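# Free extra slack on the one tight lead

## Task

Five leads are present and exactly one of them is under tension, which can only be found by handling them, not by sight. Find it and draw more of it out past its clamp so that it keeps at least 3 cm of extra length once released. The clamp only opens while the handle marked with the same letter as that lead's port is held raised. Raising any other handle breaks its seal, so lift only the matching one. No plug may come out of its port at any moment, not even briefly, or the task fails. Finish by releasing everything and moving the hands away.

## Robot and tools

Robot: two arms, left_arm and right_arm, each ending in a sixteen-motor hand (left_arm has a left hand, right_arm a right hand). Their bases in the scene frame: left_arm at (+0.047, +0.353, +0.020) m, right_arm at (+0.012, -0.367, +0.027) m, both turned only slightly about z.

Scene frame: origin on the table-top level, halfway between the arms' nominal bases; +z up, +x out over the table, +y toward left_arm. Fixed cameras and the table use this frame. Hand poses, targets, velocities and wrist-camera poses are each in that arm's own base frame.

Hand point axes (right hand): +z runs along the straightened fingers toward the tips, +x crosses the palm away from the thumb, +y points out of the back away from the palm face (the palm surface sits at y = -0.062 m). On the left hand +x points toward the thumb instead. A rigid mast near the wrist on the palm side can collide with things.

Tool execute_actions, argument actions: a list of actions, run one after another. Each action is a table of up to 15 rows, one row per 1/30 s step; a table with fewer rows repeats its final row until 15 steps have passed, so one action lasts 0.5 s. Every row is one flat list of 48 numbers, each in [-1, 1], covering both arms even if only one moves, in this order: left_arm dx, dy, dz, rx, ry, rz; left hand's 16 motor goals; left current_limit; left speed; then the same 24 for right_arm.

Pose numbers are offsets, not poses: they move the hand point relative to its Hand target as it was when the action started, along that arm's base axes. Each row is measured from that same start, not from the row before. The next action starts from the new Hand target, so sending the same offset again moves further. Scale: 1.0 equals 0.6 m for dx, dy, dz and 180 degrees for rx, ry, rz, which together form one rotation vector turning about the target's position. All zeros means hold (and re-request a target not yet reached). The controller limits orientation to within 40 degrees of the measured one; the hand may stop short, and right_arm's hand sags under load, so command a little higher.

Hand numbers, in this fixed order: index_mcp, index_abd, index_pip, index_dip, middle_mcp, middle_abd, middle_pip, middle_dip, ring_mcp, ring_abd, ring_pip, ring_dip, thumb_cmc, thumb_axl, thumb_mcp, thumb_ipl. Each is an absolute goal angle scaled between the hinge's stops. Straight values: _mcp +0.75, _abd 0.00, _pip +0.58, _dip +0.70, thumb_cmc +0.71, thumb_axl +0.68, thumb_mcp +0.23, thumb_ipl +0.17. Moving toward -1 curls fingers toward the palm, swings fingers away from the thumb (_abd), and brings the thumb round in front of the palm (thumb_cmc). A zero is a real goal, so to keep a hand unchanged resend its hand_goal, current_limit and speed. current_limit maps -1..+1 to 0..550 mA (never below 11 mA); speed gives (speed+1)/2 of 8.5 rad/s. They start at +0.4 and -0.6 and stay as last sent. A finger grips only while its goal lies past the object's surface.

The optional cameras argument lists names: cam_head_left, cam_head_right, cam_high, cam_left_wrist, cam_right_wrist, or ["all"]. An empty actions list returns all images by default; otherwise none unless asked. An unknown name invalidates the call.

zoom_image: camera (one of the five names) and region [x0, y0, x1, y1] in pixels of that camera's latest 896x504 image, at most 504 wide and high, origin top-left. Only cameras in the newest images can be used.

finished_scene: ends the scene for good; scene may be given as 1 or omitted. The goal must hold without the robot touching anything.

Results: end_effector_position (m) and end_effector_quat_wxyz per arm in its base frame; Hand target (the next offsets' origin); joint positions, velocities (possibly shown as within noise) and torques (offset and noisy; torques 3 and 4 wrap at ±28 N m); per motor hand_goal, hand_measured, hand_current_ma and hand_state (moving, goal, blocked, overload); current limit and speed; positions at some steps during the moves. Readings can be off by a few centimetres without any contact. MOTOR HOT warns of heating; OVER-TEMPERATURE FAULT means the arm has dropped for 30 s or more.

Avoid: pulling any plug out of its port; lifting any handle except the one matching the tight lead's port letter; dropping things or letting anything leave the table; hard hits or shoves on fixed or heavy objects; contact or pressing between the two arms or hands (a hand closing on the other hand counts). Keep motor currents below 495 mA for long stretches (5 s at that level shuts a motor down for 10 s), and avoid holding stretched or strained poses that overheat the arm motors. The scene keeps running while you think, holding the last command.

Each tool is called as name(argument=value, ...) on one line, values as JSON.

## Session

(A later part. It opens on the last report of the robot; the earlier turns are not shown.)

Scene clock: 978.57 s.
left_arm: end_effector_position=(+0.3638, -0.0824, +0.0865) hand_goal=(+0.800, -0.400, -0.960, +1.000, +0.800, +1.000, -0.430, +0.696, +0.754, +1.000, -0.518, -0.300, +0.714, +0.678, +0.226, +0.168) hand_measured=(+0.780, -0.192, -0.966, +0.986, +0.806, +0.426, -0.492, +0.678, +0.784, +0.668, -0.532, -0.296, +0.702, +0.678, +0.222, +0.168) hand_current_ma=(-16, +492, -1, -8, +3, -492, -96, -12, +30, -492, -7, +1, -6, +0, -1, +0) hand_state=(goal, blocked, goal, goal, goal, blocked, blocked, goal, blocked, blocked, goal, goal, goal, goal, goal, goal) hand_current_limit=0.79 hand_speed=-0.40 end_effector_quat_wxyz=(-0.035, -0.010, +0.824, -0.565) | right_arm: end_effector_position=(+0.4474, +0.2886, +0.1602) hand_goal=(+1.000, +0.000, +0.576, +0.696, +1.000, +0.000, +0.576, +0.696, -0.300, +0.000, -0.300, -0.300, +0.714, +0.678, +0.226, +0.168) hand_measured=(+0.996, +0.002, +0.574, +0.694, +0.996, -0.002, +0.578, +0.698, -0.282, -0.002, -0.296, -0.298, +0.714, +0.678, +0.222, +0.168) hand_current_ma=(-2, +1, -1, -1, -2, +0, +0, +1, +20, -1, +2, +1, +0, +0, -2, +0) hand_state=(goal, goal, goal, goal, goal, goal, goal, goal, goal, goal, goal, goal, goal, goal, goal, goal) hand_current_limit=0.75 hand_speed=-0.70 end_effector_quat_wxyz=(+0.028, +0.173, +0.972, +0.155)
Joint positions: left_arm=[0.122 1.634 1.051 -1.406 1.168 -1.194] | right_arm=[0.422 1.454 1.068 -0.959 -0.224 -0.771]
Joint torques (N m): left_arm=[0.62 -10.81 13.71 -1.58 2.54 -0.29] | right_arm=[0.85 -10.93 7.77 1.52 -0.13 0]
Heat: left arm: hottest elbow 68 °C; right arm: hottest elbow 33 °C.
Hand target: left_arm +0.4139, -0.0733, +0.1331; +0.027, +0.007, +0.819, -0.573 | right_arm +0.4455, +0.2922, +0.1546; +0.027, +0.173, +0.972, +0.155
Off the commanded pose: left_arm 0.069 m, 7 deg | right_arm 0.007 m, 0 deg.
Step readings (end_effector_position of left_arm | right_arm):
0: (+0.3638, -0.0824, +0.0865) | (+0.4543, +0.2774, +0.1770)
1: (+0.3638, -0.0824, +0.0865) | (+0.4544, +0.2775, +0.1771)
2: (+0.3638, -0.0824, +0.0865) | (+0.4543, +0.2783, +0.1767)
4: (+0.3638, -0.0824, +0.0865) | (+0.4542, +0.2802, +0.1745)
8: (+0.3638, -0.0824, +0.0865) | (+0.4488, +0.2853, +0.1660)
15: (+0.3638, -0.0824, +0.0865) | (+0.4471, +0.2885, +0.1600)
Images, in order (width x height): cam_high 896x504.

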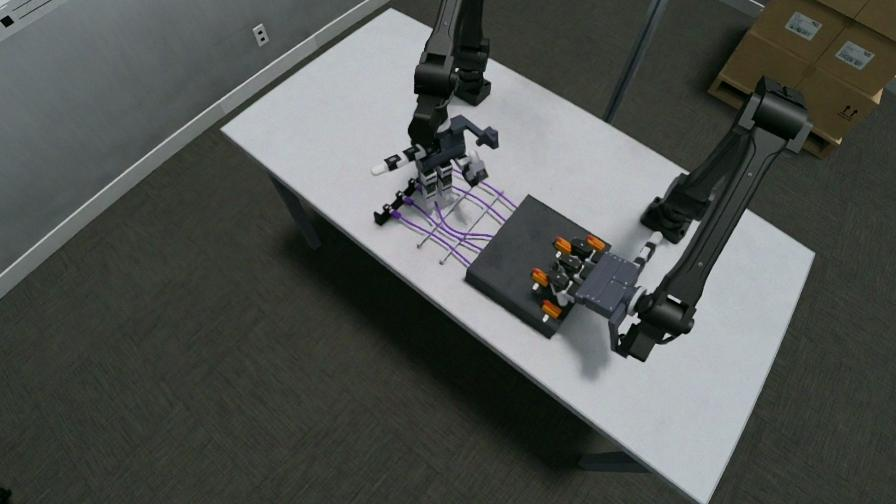

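execute_actions(actions=[[[0,0,0,0,0,0,0.80,-0.4,-0.96,1.0,0.80,1.0,-0.43,0.696,0.754,1.0,-0.518,-0.3,0.714,0.678,0.226,0.168,0.79,-0.4,0,-0.005,-0.03,0,0,0,1.0,0,0.576,0.696,1.0,0,0.576,0.696,-0.3,0,-0.3,-0.3,0.714,0.678,0.226,0.168,0.75,-0.7]]], cameras=["cam_high", "cam_right_wrist"])

zoom_image(camera="cam_high", region=[360, 140, 480, 250])

Scene clock: 980.93 s.
left_arm: end_effector_position=(+0.3638, -0.0824, +0.0865) hand_goal=(+0.800, -0.400, -0.960, +1.000, +0.800, +1.000, -0.430, +0.696, +0.754, +1.000, -0.518, -0.300, +0.714, +0.678, +0.226, +0.168) hand_measured=(+0.780, -0.192, -0.966, +0.986, +0.806, +0.426, -0.492, +0.678, +0.784, +0.668, -0.532, -0.296, +0.702, +0.678, +0.222, +0.168) hand_current_ma=(-16, +492, -1, -8, +3, -492, -96, -12, +30, -492, -7, +1, -6, +0, -1, +0) hand_state=(goal, blocked, goal, goal, goal, blocked, blocked, goal, blocked, blocked, goal, goal, goal, goal, goal, goal) hand_current_limit=0.79 hand_speed=-0.40 end_effector_quat_wxyz=(-0.035, -0.010, +0.824, -0.565) | right_arm: end_effector_position=(+0.4462, +0.2881, +0.1414) hand_goal=(+1.000, +0.000, +0.576, +0.696, +1.000, +0.000, +0.576, +0.696, -0.300, +0.000, -0.300, -0.300, +0.714, +0.678, +0.226, +0.168) hand_measured=(+0.996, +0.002, +0.574, +0.694, +0.996, -0.002, +0.578, +0.698, -0.282, -0.002, -0.296, -0.298, +0.714, +0.678, +0.222, +0.168) hand_current_ma=(-2, +1, -1, -1, -2, +0, +0, +1, +20, -1, +2, +1, +0, +0, -2, +0) hand_state=(goal, goal, goal, goal, goal, goal, goal, goal, goal, goal, goal, goal, goal, goal, goal, goal) hand_current_limit=0.75 hand_speed=-0.70 end_effector_quat_wxyz=(+0.027, +0.173, +0.972, +0.155)
Joint positions: left_arm=[0.122 1.634 1.051 -1.406 1.168 -1.194] | right_arm=[0.422 1.473 1.036 -0.91 -0.224 -0.771]
Joint torques (N m): left_arm=[1.08 -10.87 13.71 -1.47 2.61 -0.27] | right_arm=[0.32 -11.58 7.56 1.59 -0.18 -0.07]
Heat: left arm: hottest elbow 68 °C; right arm: hottest elbow 33 °C.
Hand target: left_arm +0.4139, -0.0733, +0.1331; +0.027, +0.007, +0.819, -0.573 | right_arm +0.4455, +0.2892, +0.1366; +0.027, +0.173, +0.972, +0.155
Off the commanded pose: left_arm 0.069 m, 7 deg | right_arm 0.005 m, 0 deg.
Step readings (end_effector_position of left_arm | right_arm):
0: (+0.3638, -0.0824, +0.0865) | (+0.4474, +0.2886, +0.1602)
1: (+0.3638, -0.0824, +0.0865) | (+0.4474, +0.2886, +0.1601)
2: (+0.3638, -0.0824, +0.0865) | (+0.4477, +0.2888, +0.1599)
4: (+0.3638, -0.0824, +0.0865) | (+0.4483, +0.2890, +0.1577)
8: (+0.3638, -0.0824, +0.0865) | (+0.4463, +0.2882, +0.1484)
15: (+0.3638, -0.0824, +0.0865) | (+0.4459, +0.2880, +0.1412)
camera_calibration:
cam_right_wrist: T_world_to_cam=[[0.945856, 0.250819, 0.206025, -0.492268], [0.100441, -0.829747, 0.549028, 0.0623901], [0.308655, -0.498608, -0.810014, 0.244603], [0, 0, 0, 1]] pos_world=[0.38385, 0.297199, 0.265298]
Images, in order (width x height): cam_high 896x504, cam_right_wrist 896x504.

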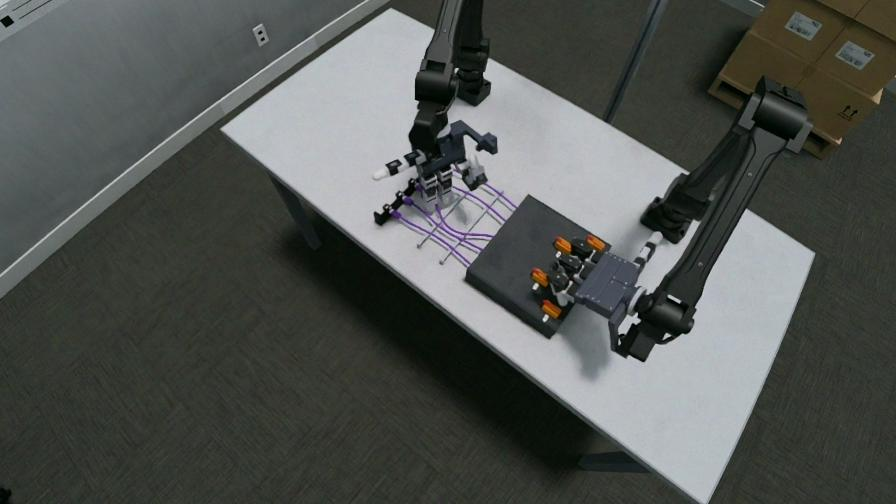

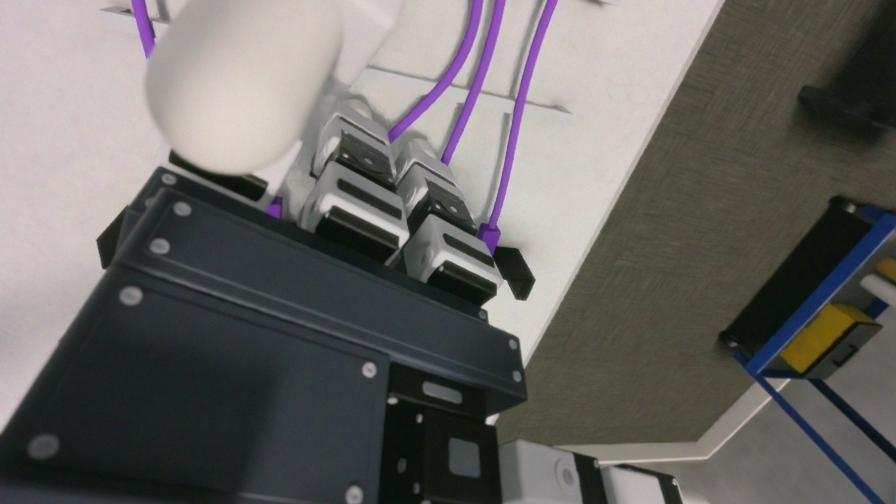

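Scaled by 4.200 from the camera's 896x504 image, which has a finer 1280x720 frame.

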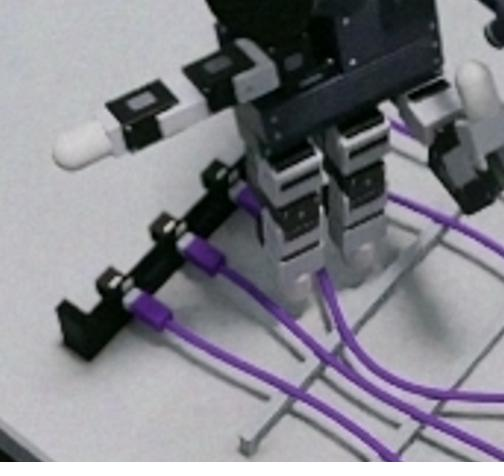

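execute_actions(actions=[[[0,0,0,0,0,0,0.80,-0.4,-0.96,1.0,0.80,1.0,-0.43,0.696,0.754,1.0,-0.518,-0.3,0.714,0.678,0.226,0.168,0.79,-0.4,0.003,-0.004,-0.028,0,0,0,1.0,0,0.576,0.696,1.0,0,0.576,0.696,-0.3,0,-0.3,-0.3,0.714,0.678,0.226,0.168,0.75,-0.7]]], cameras=["cam_high"])

zoom_image(camera="cam_high", region=[360, 140, 480, 250])

Scene clock: 982.00 s.
left_arm: end_effector_position=(+0.3638, -0.0824, +0.0865) hand_goal=(+0.800, -0.400, -0.960, +1.000, +0.800, +1.000, -0.430, +0.696, +0.754, +1.000, -0.518, -0.300, +0.714, +0.678, +0.226, +0.168) hand_measured=(+0.780, -0.192, -0.966, +0.986, +0.806, +0.426, -0.492, +0.678, +0.784, +0.668, -0.532, -0.296, +0.702, +0.678, +0.222, +0.168) hand_current_ma=(-16, +492, -1, -8, +3, -492, -96, -12, +30, -492, -7, +1, -6, +0, -1, +0) hand_state=(goal, blocked, goal, goal, goal, blocked, blocked, goal, blocked, blocked, goal, goal, goal, goal, goal, goal) hand_current_limit=0.79 hand_speed=-0.40 end_effector_quat_wxyz=(-0.035, -0.010, +0.824, -0.565) | right_arm: end_effector_position=(+0.4467, +0.2883, +0.1242) hand_goal=(+1.000, +0.000, +0.576, +0.696, +1.000, +0.000, +0.576, +0.696, -0.300, +0.000, -0.300, -0.300, +0.714, +0.678, +0.226, +0.168) hand_measured=(+0.996, +0.002, +0.574, +0.694, +0.996, -0.002, +0.578, +0.698, -0.282, -0.002, -0.296, -0.298, +0.714, +0.678, +0.222, +0.168) hand_current_ma=(-2, +1, -1, -1, -2, +0, +0, +1, +20, -1, +2, +1, +0, +0, -2, +0) hand_state=(goal, goal, goal, goal, goal, goal, goal, goal, goal, goal, goal, goal, goal, goal, goal, goal) hand_current_limit=0.75 hand_speed=-0.70 end_effector_quat_wxyz=(+0.026, +0.173, +0.972, +0.154)
Joint positions: left_arm=[0.122 1.634 1.051 -1.406 1.168 -1.194] | right_arm=[0.422 1.496 1.012 -0.865 -0.224 -0.771]
Joint torques (N m): left_arm=[0.38 -11.34 13.67 -1.54 2.55 -0.27] | right_arm=[-0.15 -11.4 7.49 1.55 -0.23 -0.14]
Heat: left arm: hottest elbow 68 °C; right arm: hottest elbow 33 °C.
Hand target: left_arm +0.4139, -0.0733, +0.1331; +0.027, +0.007, +0.819, -0.573 | right_arm +0.4472, +0.2868, +0.1197; +0.027, +0.173, +0.972, +0.154
Off the commanded pose: left_arm 0.069 m, 7 deg | right_arm 0.005 m, 0 deg.
Step readings (end_effector_position of left_arm | right_arm):
0: (+0.3638, -0.0824, +0.0865) | (+0.4462, +0.2881, +0.1414)
1: (+0.3638, -0.0824, +0.0865) | (+0.4463, +0.2882, +0.1414)
2: (+0.3638, -0.0824, +0.0865) | (+0.4467, +0.2884, +0.1413)
4: (+0.3638, -0.0824, +0.0865) | (+0.4476, +0.2888, +0.1400)
8: (+0.3638, -0.0824, +0.0865) | (+0.4473, +0.2886, +0.1317)
15: (+0.3638, -0.0824, +0.0865) | (+0.4464, +0.2882, +0.1241)
Images, in order (width x height): cam_high 896x504.

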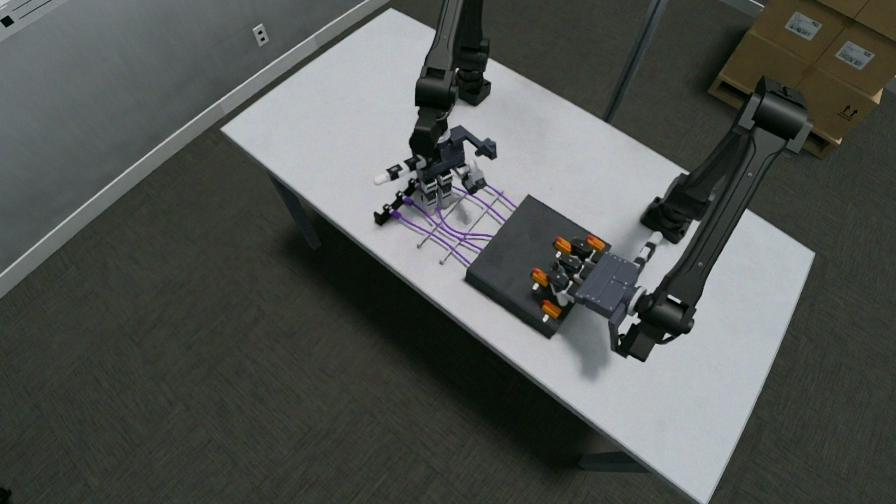

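Scaled by 4.200 from the camera's 896x504 image, which has a finer 1280x720 frame.

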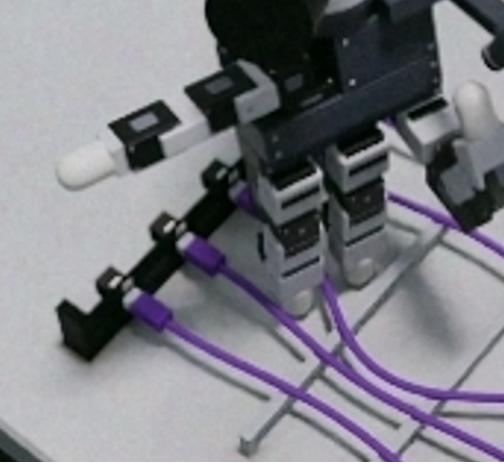

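execute_actions(actions=[[[0,0,0,0,0,0,0.80,-0.4,-0.96,1.0,0.80,1.0,-0.43,0.696,0.754,1.0,-0.518,-0.3,0.714,0.678,0.226,0.168,0.79,-0.4,0.0293,-0.0225,0,0,0,-0.0833,1.0,0,0.576,0.696,1.0,0,0.576,0.696,-0.3,0,-0.3,-0.3,0.714,0.678,0.226,0.168,0.75,-0.7]],[[0,0,0,0,0,0,0.80,-0.4,-0.96,1.0,0.80,1.0,-0.43,0.696,0.754,1.0,-0.518,-0.3,0.714,0.678,0.226,0.168,0.79,-0.4,0.0243,-0.0273,0,0,0,-0.0833,1.0,0,0.576,0.696,1.0,0,0.576,0.696,-0.3,0,-0.3,-0.3,0.714,0.678,0.226,0.168,0.75,-0.7]]], cameras=["cam_high"])

zoom_image(camera="cam_high", region=[360, 140, 480, 250])

Scene clock: 984.73 s.
left_arm: end_effector_position=(+0.3638, -0.0824, +0.0865) hand_goal=(+0.800, -0.400, -0.960, +1.000, +0.800, +1.000, -0.430, +0.696, +0.754, +1.000, -0.518, -0.300, +0.714, +0.678, +0.226, +0.168) hand_measured=(+0.780, -0.192, -0.966, +0.986, +0.806, +0.426, -0.492, +0.678, +0.784, +0.668, -0.532, -0.296, +0.702, +0.678, +0.222, +0.168) hand_current_ma=(-16, +492, -1, -8, +3, -492, -96, -12, +30, -492, -7, +1, -6, +0, -1, +0) hand_state=(goal, blocked, goal, goal, goal, blocked, blocked, goal, blocked, blocked, goal, goal, goal, goal, goal, goal) hand_current_limit=0.79 hand_speed=-0.40 end_effector_quat_wxyz=(-0.035, -0.010, +0.824, -0.565) | right_arm: end_effector_position=(+0.4822, +0.2533, +0.1224) hand_goal=(+1.000, +0.000, +0.576, +0.696, +1.000, +0.000, +0.576, +0.696, -0.300, +0.000, -0.300, -0.300, +0.714, +0.678, +0.226, +0.168) hand_measured=(+0.996, +0.002, +0.574, +0.694, +1.000, -0.012, +0.588, +0.702, -0.282, -0.002, -0.296, -0.298, +0.716, +0.678, +0.222, +0.168) hand_current_ma=(-2, +1, -1, -1, +0, -7, +8, +3, +20, -1, +2, +1, +0, +0, -2, +0) hand_state=(goal, goal, goal, goal, goal, goal, goal, goal, goal, goal, goal, goal, goal, goal, goal, goal) hand_current_limit=0.75 hand_speed=-0.70 end_effector_quat_wxyz=(+0.063, +0.417, +0.896, +0.140)
Joint positions: left_arm=[0.122 1.634 1.051 -1.406 1.168 -1.194] | right_arm=[0.468 1.47 0.976 -0.777 -0.072 -0.221]
Joint torques (N m): left_arm=[0.56 -11.52 13.72 -1.35 2.55 -0.23] | right_arm=[1.03 -11.58 7.21 1.91 0.16 0.02]
Heat: left arm: hottest elbow 68 °C; right arm: hottest elbow 33 °C.
Hand target: left_arm +0.4139, -0.0733, +0.1331; +0.027, +0.007, +0.819, -0.573 | right_arm +0.4793, +0.2569, +0.1196; +0.066, +0.418, +0.895, +0.142
Off the commanded pose: left_arm 0.069 m, 7 deg | right_arm 0.005 m, 1 deg.
Step readings (end_effector_position of left_arm | right_arm):
0: (+0.3638, -0.0824, +0.0865) | (+0.4467, +0.2883, +0.1242)
1: (+0.3638, -0.0824, +0.0865) | (+0.4471, +0.2882, +0.1243)
2: (+0.3638, -0.0824, +0.0865) | (+0.4490, +0.2869, +0.1237)
4: (+0.3638, -0.0824, +0.0865) | (+0.4546, +0.2829, +0.1231)
8: (+0.3638, -0.0824, +0.0865) | (+0.4619, +0.2761, +0.1235)
15: (+0.3638, -0.0824, +0.0865) | (+0.4669, +0.2728, +0.1231)
16: (+0.3638, -0.0824, +0.0865) | (+0.4677, +0.2719, +0.1228)
17: (+0.3638, -0.0824, +0.0865) | (+0.4692, +0.2705, +0.1229)
19: (+0.3638, -0.0824, +0.0865) | (+0.4727, +0.2665, +0.1230)
23: (+0.3638, -0.0824, +0.0865) | (+0.4767, +0.2611, +0.1230)
30: (+0.3638, -0.0824, +0.0865) | (+0.4809, +0.2555, +0.1226)
Images, in order (width x height): cam_high 896x504.

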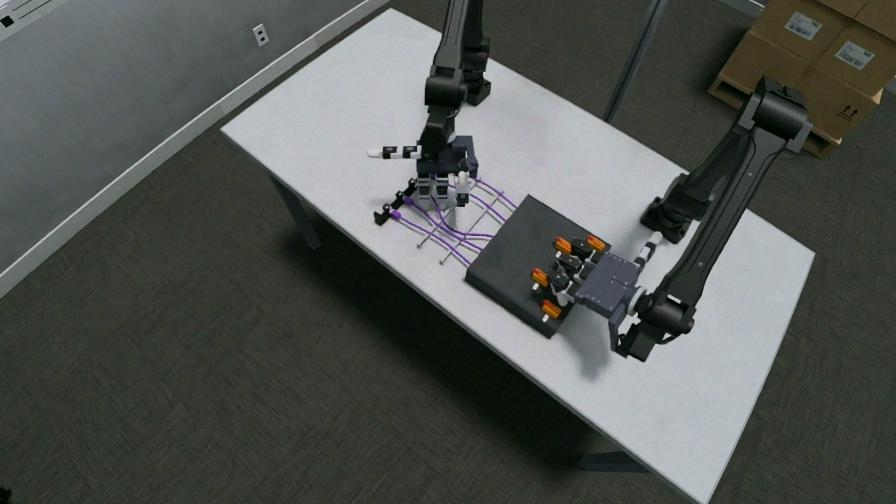

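Scaled by 4.200 from the camera's 896x504 image, which has a finer 1280x720 frame.

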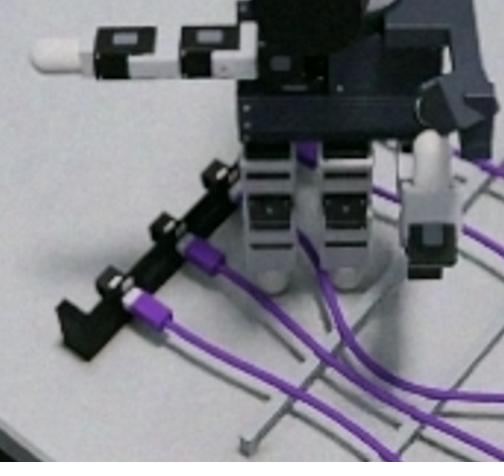

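execute_actions(actions=[[[0,0,0,0,0,0,0.80,-0.4,-0.96,1.0,0.80,1.0,-0.43,0.696,0.754,1.0,-0.518,-0.3,0.714,0.678,0.226,0.168,0.79,-0.4,0.0121,-0.027,0,0,0,-0.0833,1.0,0,0.576,0.696,1.0,0,0.576,0.696,-0.3,0,-0.3,-0.3,0.714,0.678,0.226,0.168,0.75,-0.7]],[[0,0,0,0,0,0,0.80,-0.4,-0.96,1.0,0.80,1.0,-0.43,0.696,0.754,1.0,-0.518,-0.3,0.714,0.678,0.226,0.168,0.79,-0.4,0.0081,-0.0345,0,0,0,-0.0833,1.0,0,0.576,0.696,1.0,0,0.576,0.696,-0.3,0,-0.3,-0.3,0.714,0.678,0.226,0.168,0.75,-0.7]]], cameras=["cam_high"])

zoom_image(camera="cam_high", region=[360, 140, 480, 250])

Scene clock: 986.83 s.
left_arm: end_effector_position=(+0.3638, -0.0824, +0.0865) hand_goal=(+0.800, -0.400, -0.960, +1.000, +0.800, +1.000, -0.430, +0.696, +0.754, +1.000, -0.518, -0.300, +0.714, +0.678, +0.226, +0.168) hand_measured=(+0.780, -0.192, -0.966, +0.986, +0.806, +0.426, -0.492, +0.678, +0.784, +0.668, -0.532, -0.296, +0.702, +0.678, +0.222, +0.168) hand_current_ma=(-16, +492, -1, -8, +3, -492, -96, -12, +30, -492, -7, +1, -6, +0, -1, +0) hand_state=(goal, blocked, goal, goal, goal, blocked, blocked, goal, blocked, blocked, goal, goal, goal, goal, goal, goal) hand_current_limit=0.79 hand_speed=-0.40 end_effector_quat_wxyz=(-0.035, -0.010, +0.824, -0.565) | right_arm: end_effector_position=(+0.4896, +0.2134, +0.1233) hand_goal=(+1.000, +0.000, +0.576, +0.696, +1.000, +0.000, +0.576, +0.696, -0.300, +0.000, -0.300, -0.300, +0.714, +0.678, +0.226, +0.168) hand_measured=(+0.996, +0.002, +0.574, +0.694, +1.000, +0.006, +0.582, +0.698, -0.282, -0.002, -0.296, -0.298, +0.716, +0.678, +0.222, +0.168) hand_current_ma=(-2, +1, -1, -1, +0, +3, +4, +1, +20, -1, +2, +1, +0, +0, -2, +0) hand_state=(goal, goal, goal, goal, goal, goal, goal, goal, goal, goal, goal, goal, goal, goal, goal, goal) hand_current_limit=0.75 hand_speed=-0.70 end_effector_quat_wxyz=(+0.104, +0.632, +0.758, +0.125)
Joint positions: left_arm=[0.122 1.634 1.051 -1.406 1.168 -1.194] | right_arm=[0.542 1.474 0.974 -0.766 0.113 0.345]
Joint torques (N m): left_arm=[0.32 -11.11 13.83 -1.54 2.56 -0.25] | right_arm=[1.08 -9.76 9.4 0.94 0.28 0.12]
Heat: left arm: hottest elbow 68 °C; right arm: hottest elbow 33 °C.
Hand target: left_arm +0.4139, -0.0733, +0.1331; +0.027, +0.007, +0.819, -0.573 | right_arm +0.4914, +0.2201, +0.1196; +0.100, +0.636, +0.756, +0.120
Off the commanded pose: left_arm 0.069 m, 7 deg | right_arm 0.008 m, 1 deg.
Step readings (end_effector_position of left_arm | right_arm):
0: (+0.3638, -0.0824, +0.0865) | (+0.4822, +0.2533, +0.1224)
1: (+0.3638, -0.0824, +0.0865) | (+0.4825, +0.2529, +0.1225)
2: (+0.3638, -0.0824, +0.0865) | (+0.4837, +0.2513, +0.1226)
4: (+0.3638, -0.0824, +0.0865) | (+0.4861, +0.2483, +0.1230)
8: (+0.3638, -0.0824, +0.0865) | (+0.4876, +0.2436, +0.1229)
15: (+0.3638, -0.0824, +0.0865) | (+0.4888, +0.2379, +0.1228)
16: (+0.3638, -0.0824, +0.0865) | (+0.4893, +0.2363, +0.1229)
17: (+0.3638, -0.0824, +0.0865) | (+0.4900, +0.2339, +0.1231)
19: (+0.3638, -0.0824, +0.0865) | (+0.4909, +0.2286, +0.1237)
23: (+0.3638, -0.0824, +0.0865) | (+0.4903, +0.2228, +0.1239)
30: (+0.3638, -0.0824, +0.0865) | (+0.4899, +0.2160, +0.1236)
Images, in order (width x height): cam_high 896x504.

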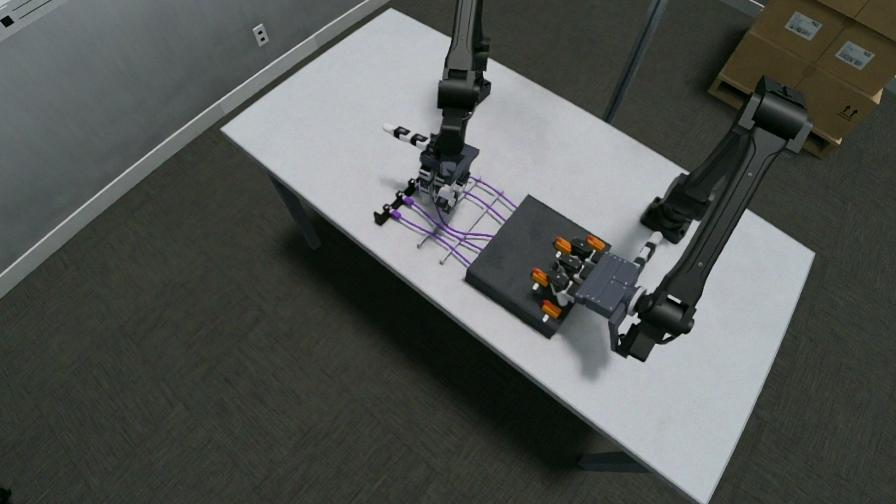

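Scaled by 4.200 from the camera's 896x504 image, which has a finer 1280x720 frame.

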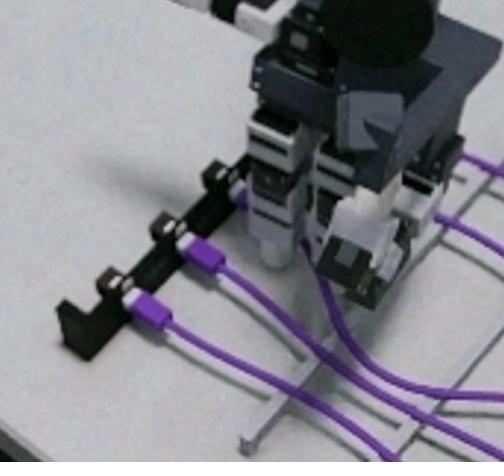

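execute_actions(actions=[[[0,0,0,0,0,0,0.80,-0.4,-0.96,1.0,0.80,1.0,-0.43,0.696,0.754,1.0,-0.518,-0.3,0.714,0.678,0.226,0.168,0.79,-0.4,0.0045,-0.036,0,0,0,-0.0833,1.0,0,0.576,0.696,1.0,0,0.576,0.696,-0.3,0,-0.3,-0.3,0.714,0.678,0.226,0.168,0.75,-0.7]],[[0,0,0,0,0,0,0.80,-0.4,-0.96,1.0,0.80,1.0,-0.43,0.696,0.754,1.0,-0.518,-0.3,0.714,0.678,0.226,0.168,0.79,-0.4,-0.0055,-0.0365,0,0,0,-0.0833,1.0,0,0.576,0.696,1.0,0,0.576,0.696,-0.3,0,-0.3,-0.3,0.714,0.678,0.226,0.168,0.75,-0.7]]], cameras=["cam_high"])

zoom_image(camera="cam_high", region=[360, 140, 480, 250])

Scene clock: 989.97 s.
left_arm: end_effector_position=(+0.3638, -0.0824, +0.0865) hand_goal=(+0.800, -0.400, -0.960, +1.000, +0.800, +1.000, -0.430, +0.696, +0.754, +1.000, -0.518, -0.300, +0.714, +0.678, +0.226, +0.168) hand_measured=(+0.780, -0.192, -0.966, +0.986, +0.806, +0.426, -0.492, +0.678, +0.784, +0.668, -0.532, -0.296, +0.702, +0.678, +0.222, +0.168) hand_current_ma=(-16, +492, -1, -8, +3, -492, -96, -12, +30, -492, -7, +1, -6, +0, -1, +0) hand_state=(goal, blocked, goal, goal, goal, blocked, blocked, goal, blocked, blocked, goal, goal, goal, goal, goal, goal) hand_current_limit=0.79 hand_speed=-0.40 end_effector_quat_wxyz=(-0.035, -0.010, +0.824, -0.565) | right_arm: end_effector_position=(+0.4854, +0.1705, +0.1226) hand_goal=(+1.000, +0.000, +0.576, +0.696, +1.000, +0.000, +0.576, +0.696, -0.300, +0.000, -0.300, -0.300, +0.714, +0.678, +0.226, +0.168) hand_measured=(+0.936, +0.000, +0.548, +0.686, +1.000, -0.010, +0.606, +0.710, -0.282, -0.002, -0.296, -0.298, +0.716, +0.678, +0.222, +0.168) hand_current_ma=(-134, +0, -34, -7, +0, -6, +37, +13, +20, +0, +2, +1, +0, +0, -2, +0) hand_state=(blocked, goal, blocked, goal, goal, goal, blocked, goal, goal, goal, goal, goal, goal, goal, goal, goal) hand_current_limit=0.75 hand_speed=-0.70 end_effector_quat_wxyz=(+0.132, +0.801, +0.576, +0.096)
Joint positions: left_arm=[0.122 1.634 1.051 -1.406 1.168 -1.194] | right_arm=[0.576 1.545 1.058 -0.874 0.255 0.874]
Joint torques (N m): left_arm=[0.62 -10.93 13.74 -1.52 2.54 -0.27] | right_arm=[0.56 -9.82 10.48 0.39 0.29 0.23]
Heat: left arm: hottest elbow 68 °C; right arm: hottest elbow 33 °C.
Hand target: left_arm +0.4139, -0.0733, +0.1331; +0.027, +0.007, +0.819, -0.573 | right_arm +0.4910, +0.1766, +0.1198; +0.128, +0.809, +0.566, +0.091
Off the commanded pose: left_arm 0.069 m, 7 deg | right_arm 0.009 m, 2 deg.
Step readings (end_effector_position of left_arm | right_arm):
0: (+0.3638, -0.0824, +0.0865) | (+0.4896, +0.2134, +0.1233)
1: (+0.3638, -0.0824, +0.0865) | (+0.4897, +0.2129, +0.1234)
2: (+0.3638, -0.0824, +0.0865) | (+0.4896, +0.2104, +0.1233)
4: (+0.3638, -0.0824, +0.0865) | (+0.4890, +0.2049, +0.1232)
8: (+0.3638, -0.0824, +0.0865) | (+0.4873, +0.1991, +0.1236)
15: (+0.3638, -0.0824, +0.0865) | (+0.4880, +0.1924, +0.1228)
16: (+0.3638, -0.0824, +0.0865) | (+0.4881, +0.1915, +0.1229)
17: (+0.3638, -0.0824, +0.0865) | (+0.4878, +0.1893, +0.1232)
19: (+0.3638, -0.0824, +0.0865) | (+0.4875, +0.1853, +0.1233)
23: (+0.3638, -0.0824, +0.0865) | (+0.4868, +0.1788, +0.1232)
30: (+0.3638, -0.0824, +0.0865) | (+0.4861, +0.1726, +0.1227)
Images, in order (width x height): cam_high 896x504.

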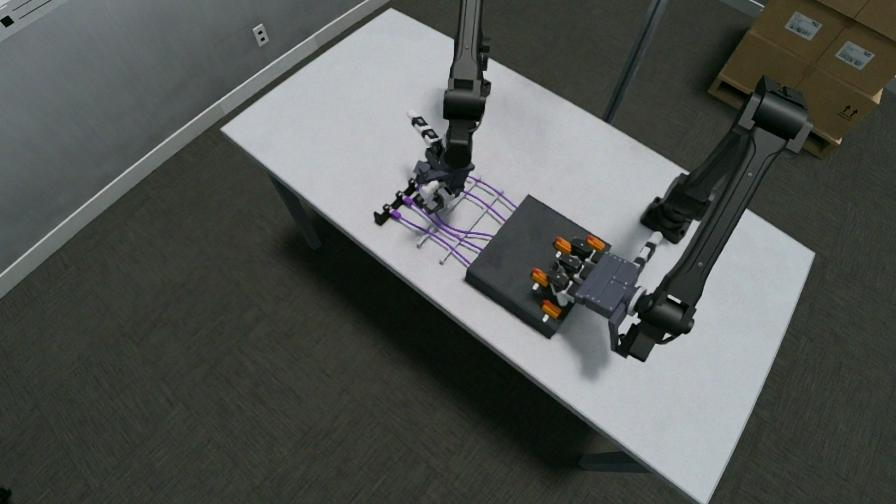

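Scaled by 4.200 from the camera's 896x504 image, which has a finer 1280x720 frame.

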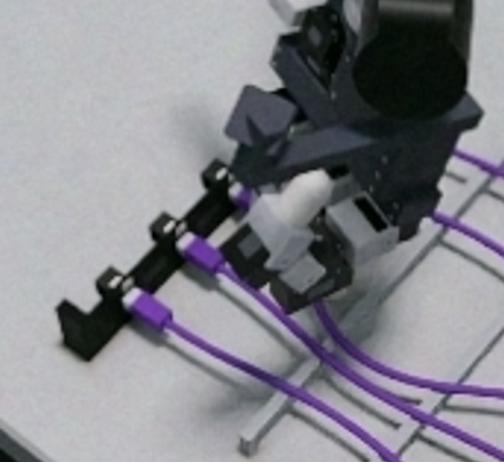

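execute_actions(actions=[[[0,0,0,0,0,0,0.80,-0.4,-0.96,1.0,0.80,1.0,-0.43,0.696,0.754,1.0,-0.518,-0.3,0.714,0.678,0.226,0.168,0.79,-0.4,-0.0085,-0.041,0,0,0,-0.0833,1.0,0,0.576,0.696,1.0,0,0.576,0.696,-0.3,0,-0.3,-0.3,0.714,0.678,0.226,0.168,0.75,-0.7]]], cameras=["cam_high"])

zoom_image(camera="cam_high", region=[360, 140, 480, 250])

Scene clock: 991.97 s.
left_arm: end_effector_position=(+0.3638, -0.0824, +0.0865) hand_goal=(+0.800, -0.400, -0.960, +1.000, +0.800, +1.000, -0.430, +0.696, +0.754, +1.000, -0.518, -0.300, +0.714, +0.678, +0.226, +0.168) hand_measured=(+0.780, -0.192, -0.966, +0.986, +0.806, +0.426, -0.492, +0.678, +0.784, +0.668, -0.532, -0.296, +0.702, +0.678, +0.222, +0.168) hand_current_ma=(-16, +492, -1, -8, +3, -492, -96, -12, +30, -492, -7, +1, -6, +0, -1, +0) hand_state=(goal, blocked, goal, goal, goal, blocked, blocked, goal, blocked, blocked, goal, goal, goal, goal, goal, goal) hand_current_limit=0.79 hand_speed=-0.40 end_effector_quat_wxyz=(-0.035, -0.010, +0.824, -0.565) | right_arm: end_effector_position=(+0.4796, +0.1522, +0.1221) hand_goal=(+1.000, +0.000, +0.576, +0.696, +1.000, +0.000, +0.576, +0.696, -0.300, +0.000, -0.300, -0.300, +0.714, +0.678, +0.226, +0.168) hand_measured=(+0.918, -0.006, +0.538, +0.682, +1.000, -0.010, +0.612, +0.714, -0.282, -0.002, -0.296, -0.298, +0.716, +0.678, +0.222, +0.168) hand_current_ma=(-201, -3, -53, -13, +0, -6, +50, +16, +20, +0, +2, +1, +0, +0, -2, +0) hand_state=(blocked, goal, blocked, goal, goal, goal, blocked, goal, goal, goal, goal, goal, goal, goal, goal, goal) hand_current_limit=0.75 hand_speed=-0.70 end_effector_quat_wxyz=(+0.141, +0.866, +0.473, +0.079)
Joint positions: left_arm=[0.122 1.634 1.051 -1.406 1.168 -1.194] | right_arm=[0.576 1.596 1.121 -0.955 0.294 1.127]
Joint torques (N m): left_arm=[0.79 -11.4 13.67 -1.44 2.55 -0.3] | right_arm=[-0.38 -10.7 10.37 0.18 0.35 0.25]
Heat: left arm: hottest elbow 68 °C; right arm: hottest elbow 33 °C.
Hand target: left_arm +0.4139, -0.0733, +0.1331; +0.027, +0.007, +0.819, -0.573 | right_arm +0.4858, +0.1520, +0.1198; +0.139, +0.876, +0.455, +0.073
Off the commanded pose: left_arm 0.069 m, 7 deg | right_arm 0.007 m, 2 deg.
Step readings (end_effector_position of left_arm | right_arm):
0: (+0.3638, -0.0824, +0.0865) | (+0.4854, +0.1705, +0.1225)
1: (+0.3638, -0.0824, +0.0865) | (+0.4852, +0.1701, +0.1226)
2: (+0.3638, -0.0824, +0.0865) | (+0.4847, +0.1681, +0.1227)
4: (+0.3638, -0.0824, +0.0865) | (+0.4842, +0.1641, +0.1228)
8: (+0.3638, -0.0824, +0.0865) | (+0.4835, +0.1582, +0.1226)
15: (+0.3638, -0.0824, +0.0865) | (+0.4809, +0.1538, +0.1220)
Images, in order (width x height): cam_high 896x504.

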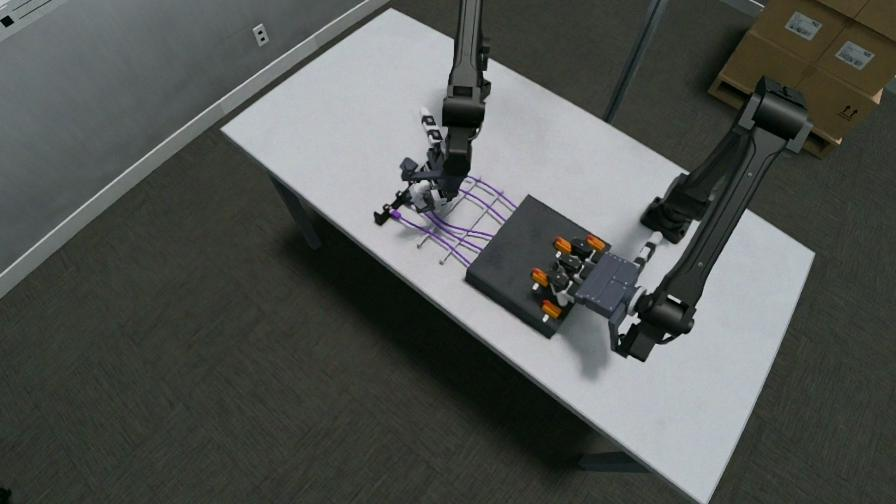

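Scaled by 4.200 from the camera's 896x504 image, which has a finer 1280x720 frame.

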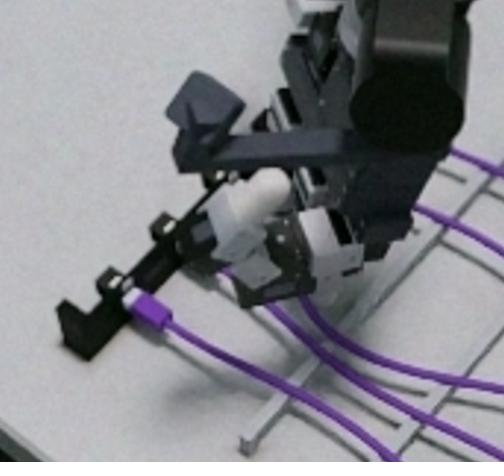

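execute_actions(actions=[[[0,0,0,0,0,0,0.80,-0.4,-0.96,1.0,0.80,1.0,-0.43,0.696,0.754,1.0,-0.518,-0.3,0.714,0.678,0.226,0.168,0.79,-0.4,-0.0198,-0.041,0,0,0,-0.0833,1.0,0,0.576,0.696,1.0,0,0.576,0.696,-0.3,0,-0.3,-0.3,0.714,0.678,0.226,0.168,0.75,-0.7]]], cameras=["cam_high", "cam_head_left", "cam_right_wrist"])

zoom_image(camera="cam_high", region=[360, 140, 480, 250])

Scene clock: 993.60 s.
left_arm: end_effector_position=(+0.3638, -0.0824, +0.0865) hand_goal=(+0.800, -0.400, -0.960, +1.000, +0.800, +1.000, -0.430, +0.696, +0.754, +1.000, -0.518, -0.300, +0.714, +0.678, +0.226, +0.168) hand_measured=(+0.780, -0.192, -0.966, +0.986, +0.806, +0.426, -0.492, +0.678, +0.784, +0.668, -0.532, -0.296, +0.702, +0.678, +0.222, +0.168) hand_current_ma=(-16, +492, -1, -8, +3, -492, -96, -12, +30, -492, -7, +1, -6, +0, -1, +0) hand_state=(goal, blocked, goal, goal, goal, blocked, blocked, goal, blocked, blocked, goal, goal, goal, goal, goal, goal) hand_current_limit=0.79 hand_speed=-0.40 end_effector_quat_wxyz=(-0.035, -0.010, +0.824, -0.565) | right_arm: end_effector_position=(+0.4690, +0.1362, +0.1213) hand_goal=(+1.000, +0.000, +0.576, +0.696, +1.000, +0.000, +0.576, +0.696, -0.300, +0.000, -0.300, -0.300, +0.714, +0.678, +0.226, +0.168) hand_measured=(+0.900, -0.034, +0.530, +0.678, +1.000, -0.004, +0.620, +0.714, -0.282, -0.002, -0.296, -0.298, +0.716, +0.678, +0.222, +0.168) hand_current_ma=(-276, -36, -73, -17, +0, -1, +70, +17, +20, +0, +2, +1, +0, +0, -2, +0) hand_state=(blocked, blocked, blocked, goal, goal, goal, blocked, goal, goal, goal, goal, goal, goal, goal, goal, goal) hand_current_limit=0.75 hand_speed=-0.70 end_effector_quat_wxyz=(+0.146, +0.917, +0.365, +0.065)
Joint positions: left_arm=[0.122 1.634 1.051 -1.406 1.168 -1.194] | right_arm=[0.568 1.641 1.179 -1.034 0.311 1.37]
Joint torques (N m): left_arm=[0.38 -11.22 13.64 -1.5 2.6 -0.26] | right_arm=[-1.44 -11.52 10.02 -0.25 0.5 0.34]
Heat: left arm: hottest elbow 69 °C; right arm: hottest elbow 33 °C.
Hand target: left_arm +0.4139, -0.0733, +0.1331; +0.027, +0.007, +0.819, -0.573 | right_arm +0.4740, +0.1275, +0.1197; +0.147, +0.928, +0.337, +0.054
Off the commanded pose: left_arm 0.069 m, 7 deg | right_arm 0.010 m, 4 deg.
Step readings (end_effector_position of left_arm | right_arm):
0: (+0.3638, -0.0824, +0.0865) | (+0.4796, +0.1522, +0.1220)
1: (+0.3638, -0.0824, +0.0865) | (+0.4792, +0.1517, +0.1219)
2: (+0.3638, -0.0824, +0.0865) | (+0.4781, +0.1502, +0.1221)
4: (+0.3638, -0.0824, +0.0865) | (+0.4764, +0.1468, +0.1221)
8: (+0.3638, -0.0824, +0.0865) | (+0.4734, +0.1419, +0.1219)
15: (+0.3638, -0.0824, +0.0865) | (+0.4704, +0.1372, +0.1214)
camera_calibration:
cam_right_wrist: T_world_to_cam=[[-0.197457, -0.959829, 0.199347, 0.230329], [-0.794472, 0.275812, 0.541056, 0.215195], [-0.574303, -0.0515406, -0.817018, 0.499672], [0, 0, 0, 1]] pos_world=[0.50341, 0.187477, 0.245893]
Images, in order (width x height): cam_head_left 896x504, cam_high 896x504, cam_right_wrist 896x504.

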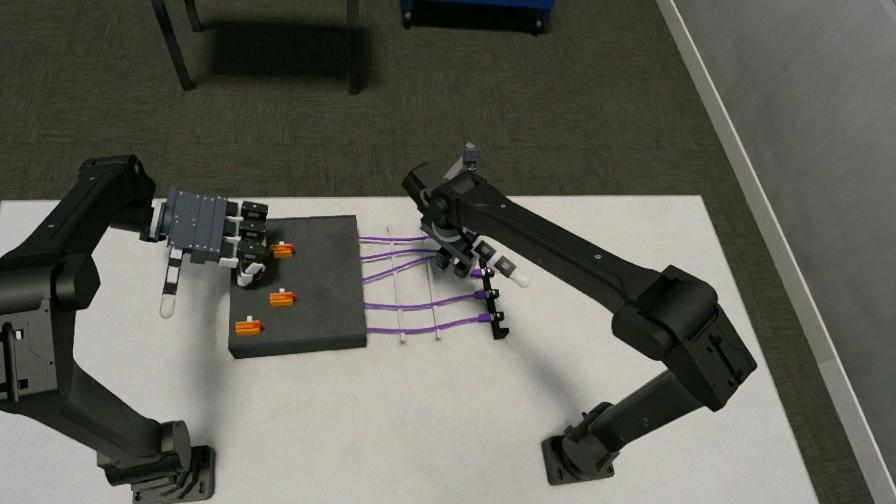

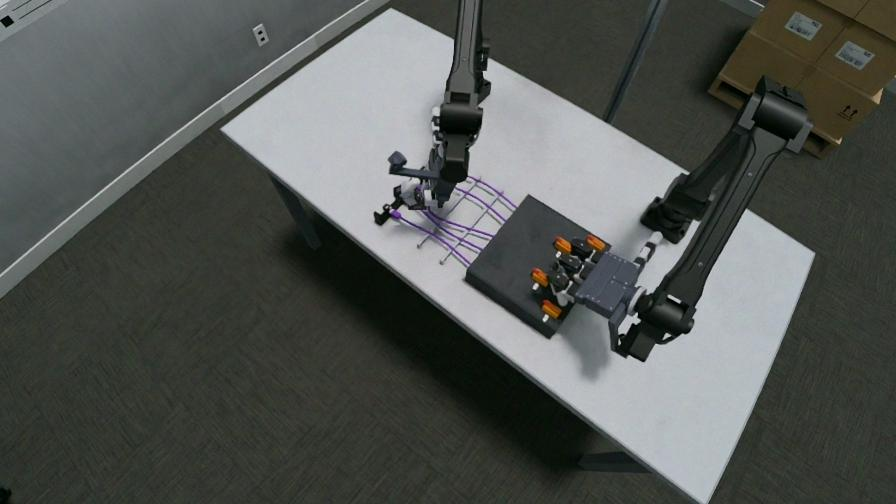

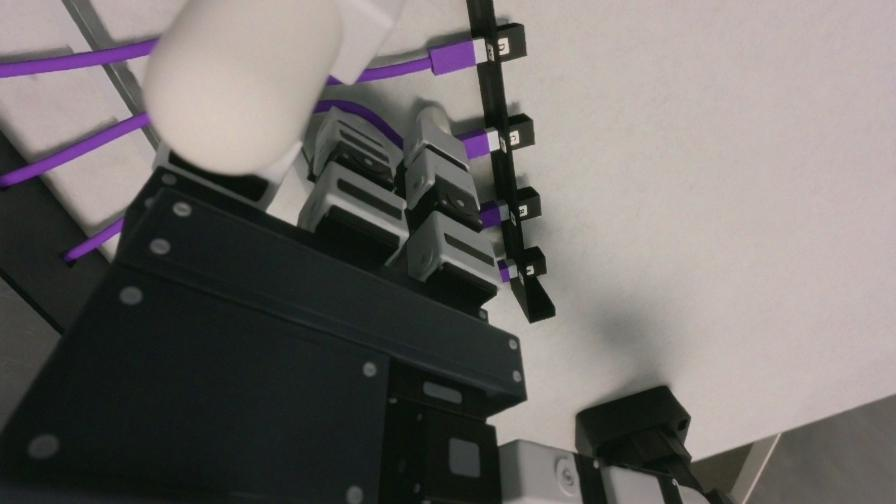

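Scaled by 4.200 from the camera's 896x504 image, which has a finer 1280x720 frame.

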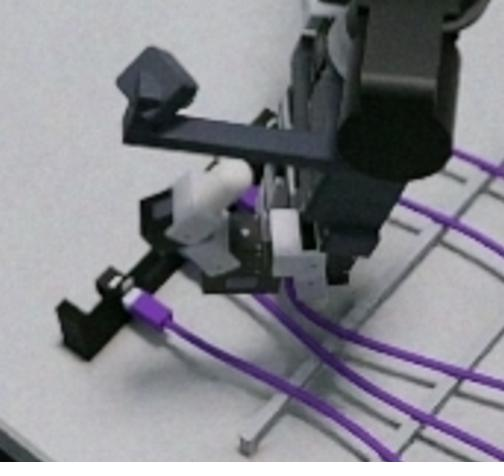

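zoom_image(camera="cam_head_left", region=[350, 210, 530, 350])

zoom_image(camera="cam_high", region=[400, 150, 520, 280])

Scaled by 2.800 from the camera's 896x504 image, which has a finer 1280x720 frame.

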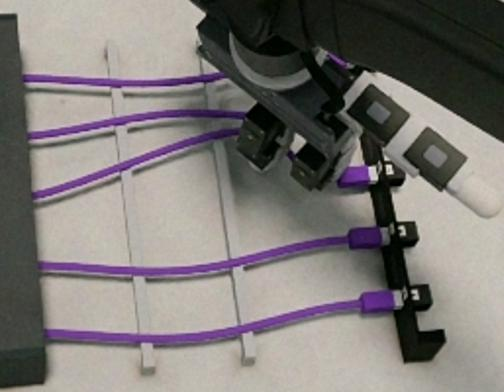

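Scaled by 3.877 from the camera's 896x504 image, which has a finer 1280x720 frame.

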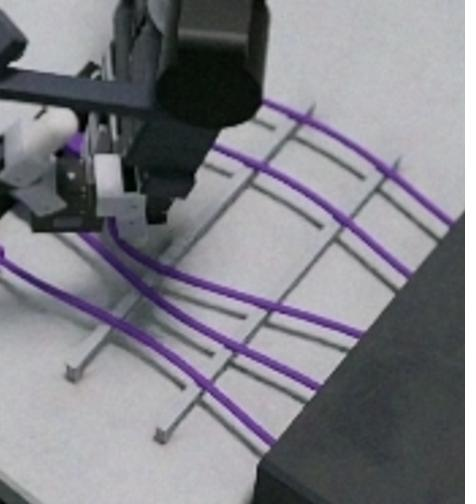

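execute_actions(actions=[[[0,0,0,0,0,0,0.80,-0.4,-0.96,1.0,0.80,1.0,-0.43,0.696,0.754,1.0,-0.518,-0.3,0.714,0.678,0.226,0.168,0.79,-0.4,-0.028,-0.0345,0,0,0,-0.0833,1.0,0,0.576,0.696,1.0,0,0.576,0.696,-0.3,0,-0.3,-0.3,0.714,0.678,0.226,0.168,0.75,-0.7]]], cameras=["cam_high", "cam_head_left", "cam_right_wrist"])

zoom_image(camera="cam_head_left", region=[350, 210, 530, 350])

Scene clock: 995.83 s.
left_arm: end_effector_position=(+0.3638, -0.0824, +0.0865) hand_goal=(+0.800, -0.400, -0.960, +1.000, +0.800, +1.000, -0.430, +0.696, +0.754, +1.000, -0.518, -0.300, +0.714, +0.678, +0.226, +0.168) hand_measured=(+0.780, -0.192, -0.966, +0.986, +0.806, +0.426, -0.492, +0.678, +0.784, +0.668, -0.532, -0.296, +0.702, +0.678, +0.222, +0.168) hand_current_ma=(-16, +492, -1, -8, +3, -492, -96, -12, +30, -492, -7, +1, -6, +0, -1, +0) hand_state=(goal, blocked, goal, goal, goal, blocked, blocked, goal, blocked, blocked, goal, goal, goal, goal, goal, goal) hand_current_limit=0.79 hand_speed=-0.40 end_effector_quat_wxyz=(-0.035, -0.010, +0.824, -0.565) | right_arm: end_effector_position=(+0.4554, +0.1235, +0.1203) hand_goal=(+1.000, +0.000, +0.576, +0.696, +1.000, +0.000, +0.576, +0.696, -0.300, +0.000, -0.300, -0.300, +0.714, +0.678, +0.226, +0.168) hand_measured=(+0.878, -0.070, +0.522, +0.674, +1.002, +0.008, +0.648, +0.724, -0.282, -0.002, -0.296, -0.298, +0.716, +0.678, +0.222, +0.168) hand_current_ma=(-369, -114, -97, -24, +0, +4, +150, +35, +20, +0, +2, +1, +0, +0, -2, +0) hand_state=(blocked, blocked, blocked, blocked, goal, goal, blocked, blocked, goal, goal, goal, goal, goal, goal, goal, goal) hand_current_limit=0.75 hand_speed=-0.70 end_effector_quat_wxyz=(+0.144, +0.956, +0.250, +0.051)
Joint positions: left_arm=[0.122 1.634 1.051 -1.406 1.168 -1.194] | right_arm=[0.551 1.681 1.235 -1.111 0.307 1.607]
Joint torques (N m): left_arm=[0.38 -11.22 13.79 -1.63 2.58 -0.25] | right_arm=[-2.32 -12.34 9.51 -0.8 0.76 0.38]
Heat: left arm: hottest elbow 69 °C; right arm: hottest elbow 33 °C.
Hand target: left_arm +0.4139, -0.0733, +0.1331; +0.027, +0.007, +0.819, -0.573 | right_arm +0.4572, +0.1066, +0.1198; +0.153, +0.964, +0.213, +0.035
Off the commanded pose: left_arm 0.069 m, 7 deg | right_arm 0.017 m, 5 deg.
Step readings (end_effector_position of left_arm | right_arm):
0: (+0.3638, -0.0824, +0.0865) | (+0.4690, +0.1362, +0.1213)
1: (+0.3638, -0.0824, +0.0865) | (+0.4687, +0.1358, +0.1213)
2: (+0.3638, -0.0824, +0.0865) | (+0.4674, +0.1349, +0.1214)
4: (+0.3638, -0.0824, +0.0865) | (+0.4650, +0.1321, +0.1211)
8: (+0.3638, -0.0824, +0.0865) | (+0.4609, +0.1279, +0.1206)
15: (+0.3638, -0.0824, +0.0865) | (+0.4569, +0.1250, +0.1202)
camera_calibration:
cam_right_wrist: T_world_to_cam=[[-0.422834, -0.887786, 0.18179, 0.311469], [-0.70742, 0.448746, 0.546063, 0.146865], [-0.566365, 0.102292, -0.817782, 0.467852], [0, 0, 0, 1]] pos_world=[0.500569, 0.162755, 0.245782]
Images, in order (width x height): cam_head_left 896x504, cam_high 896x504, cam_right_wrist 896x504.

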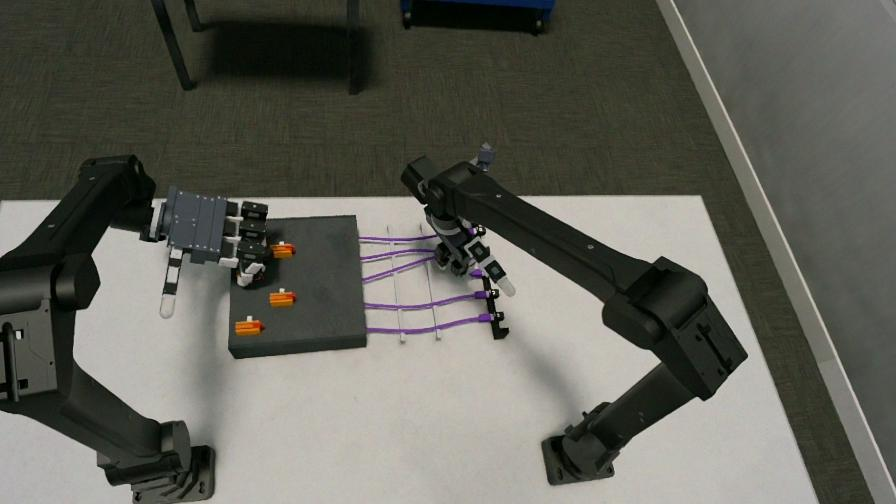

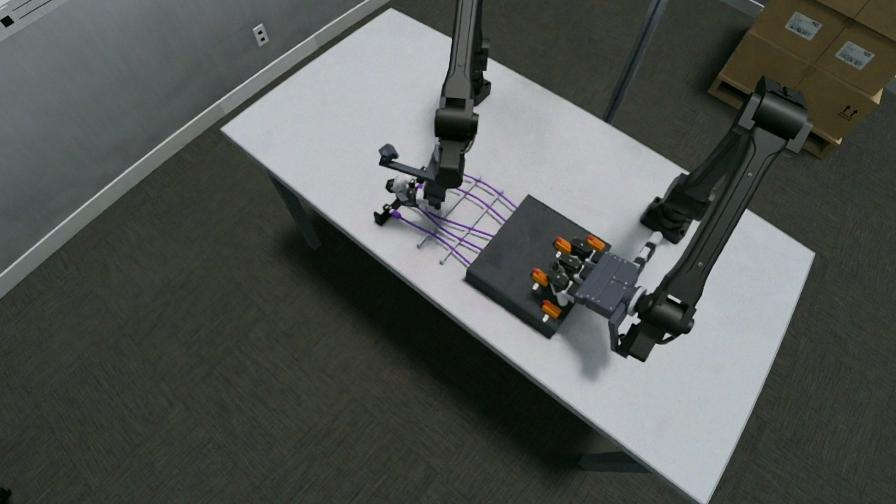

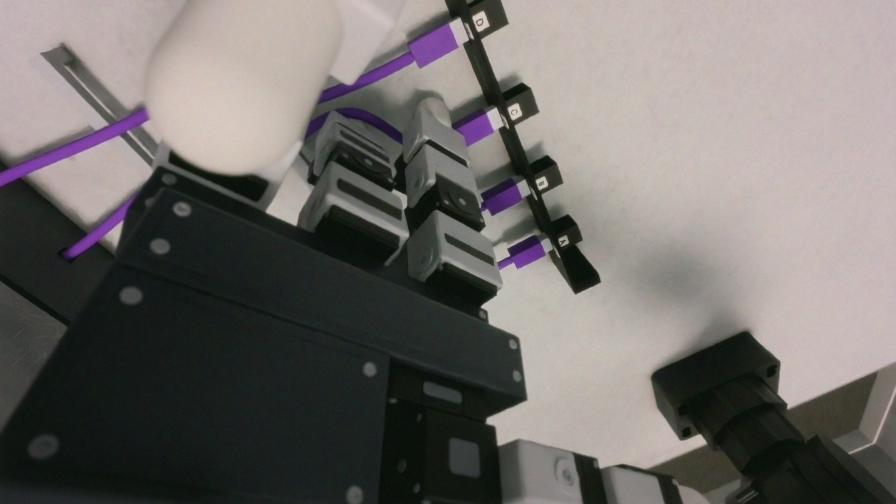

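Scaled by 2.800 from the camera's 896x504 image, which has a finer 1280x720 frame.

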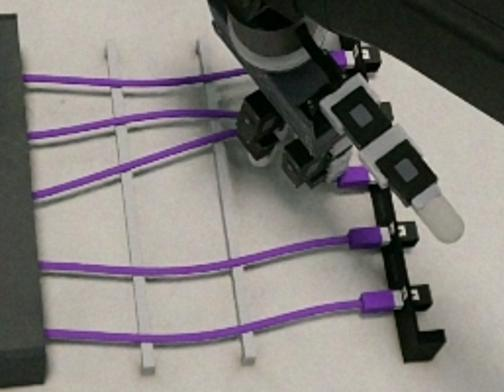

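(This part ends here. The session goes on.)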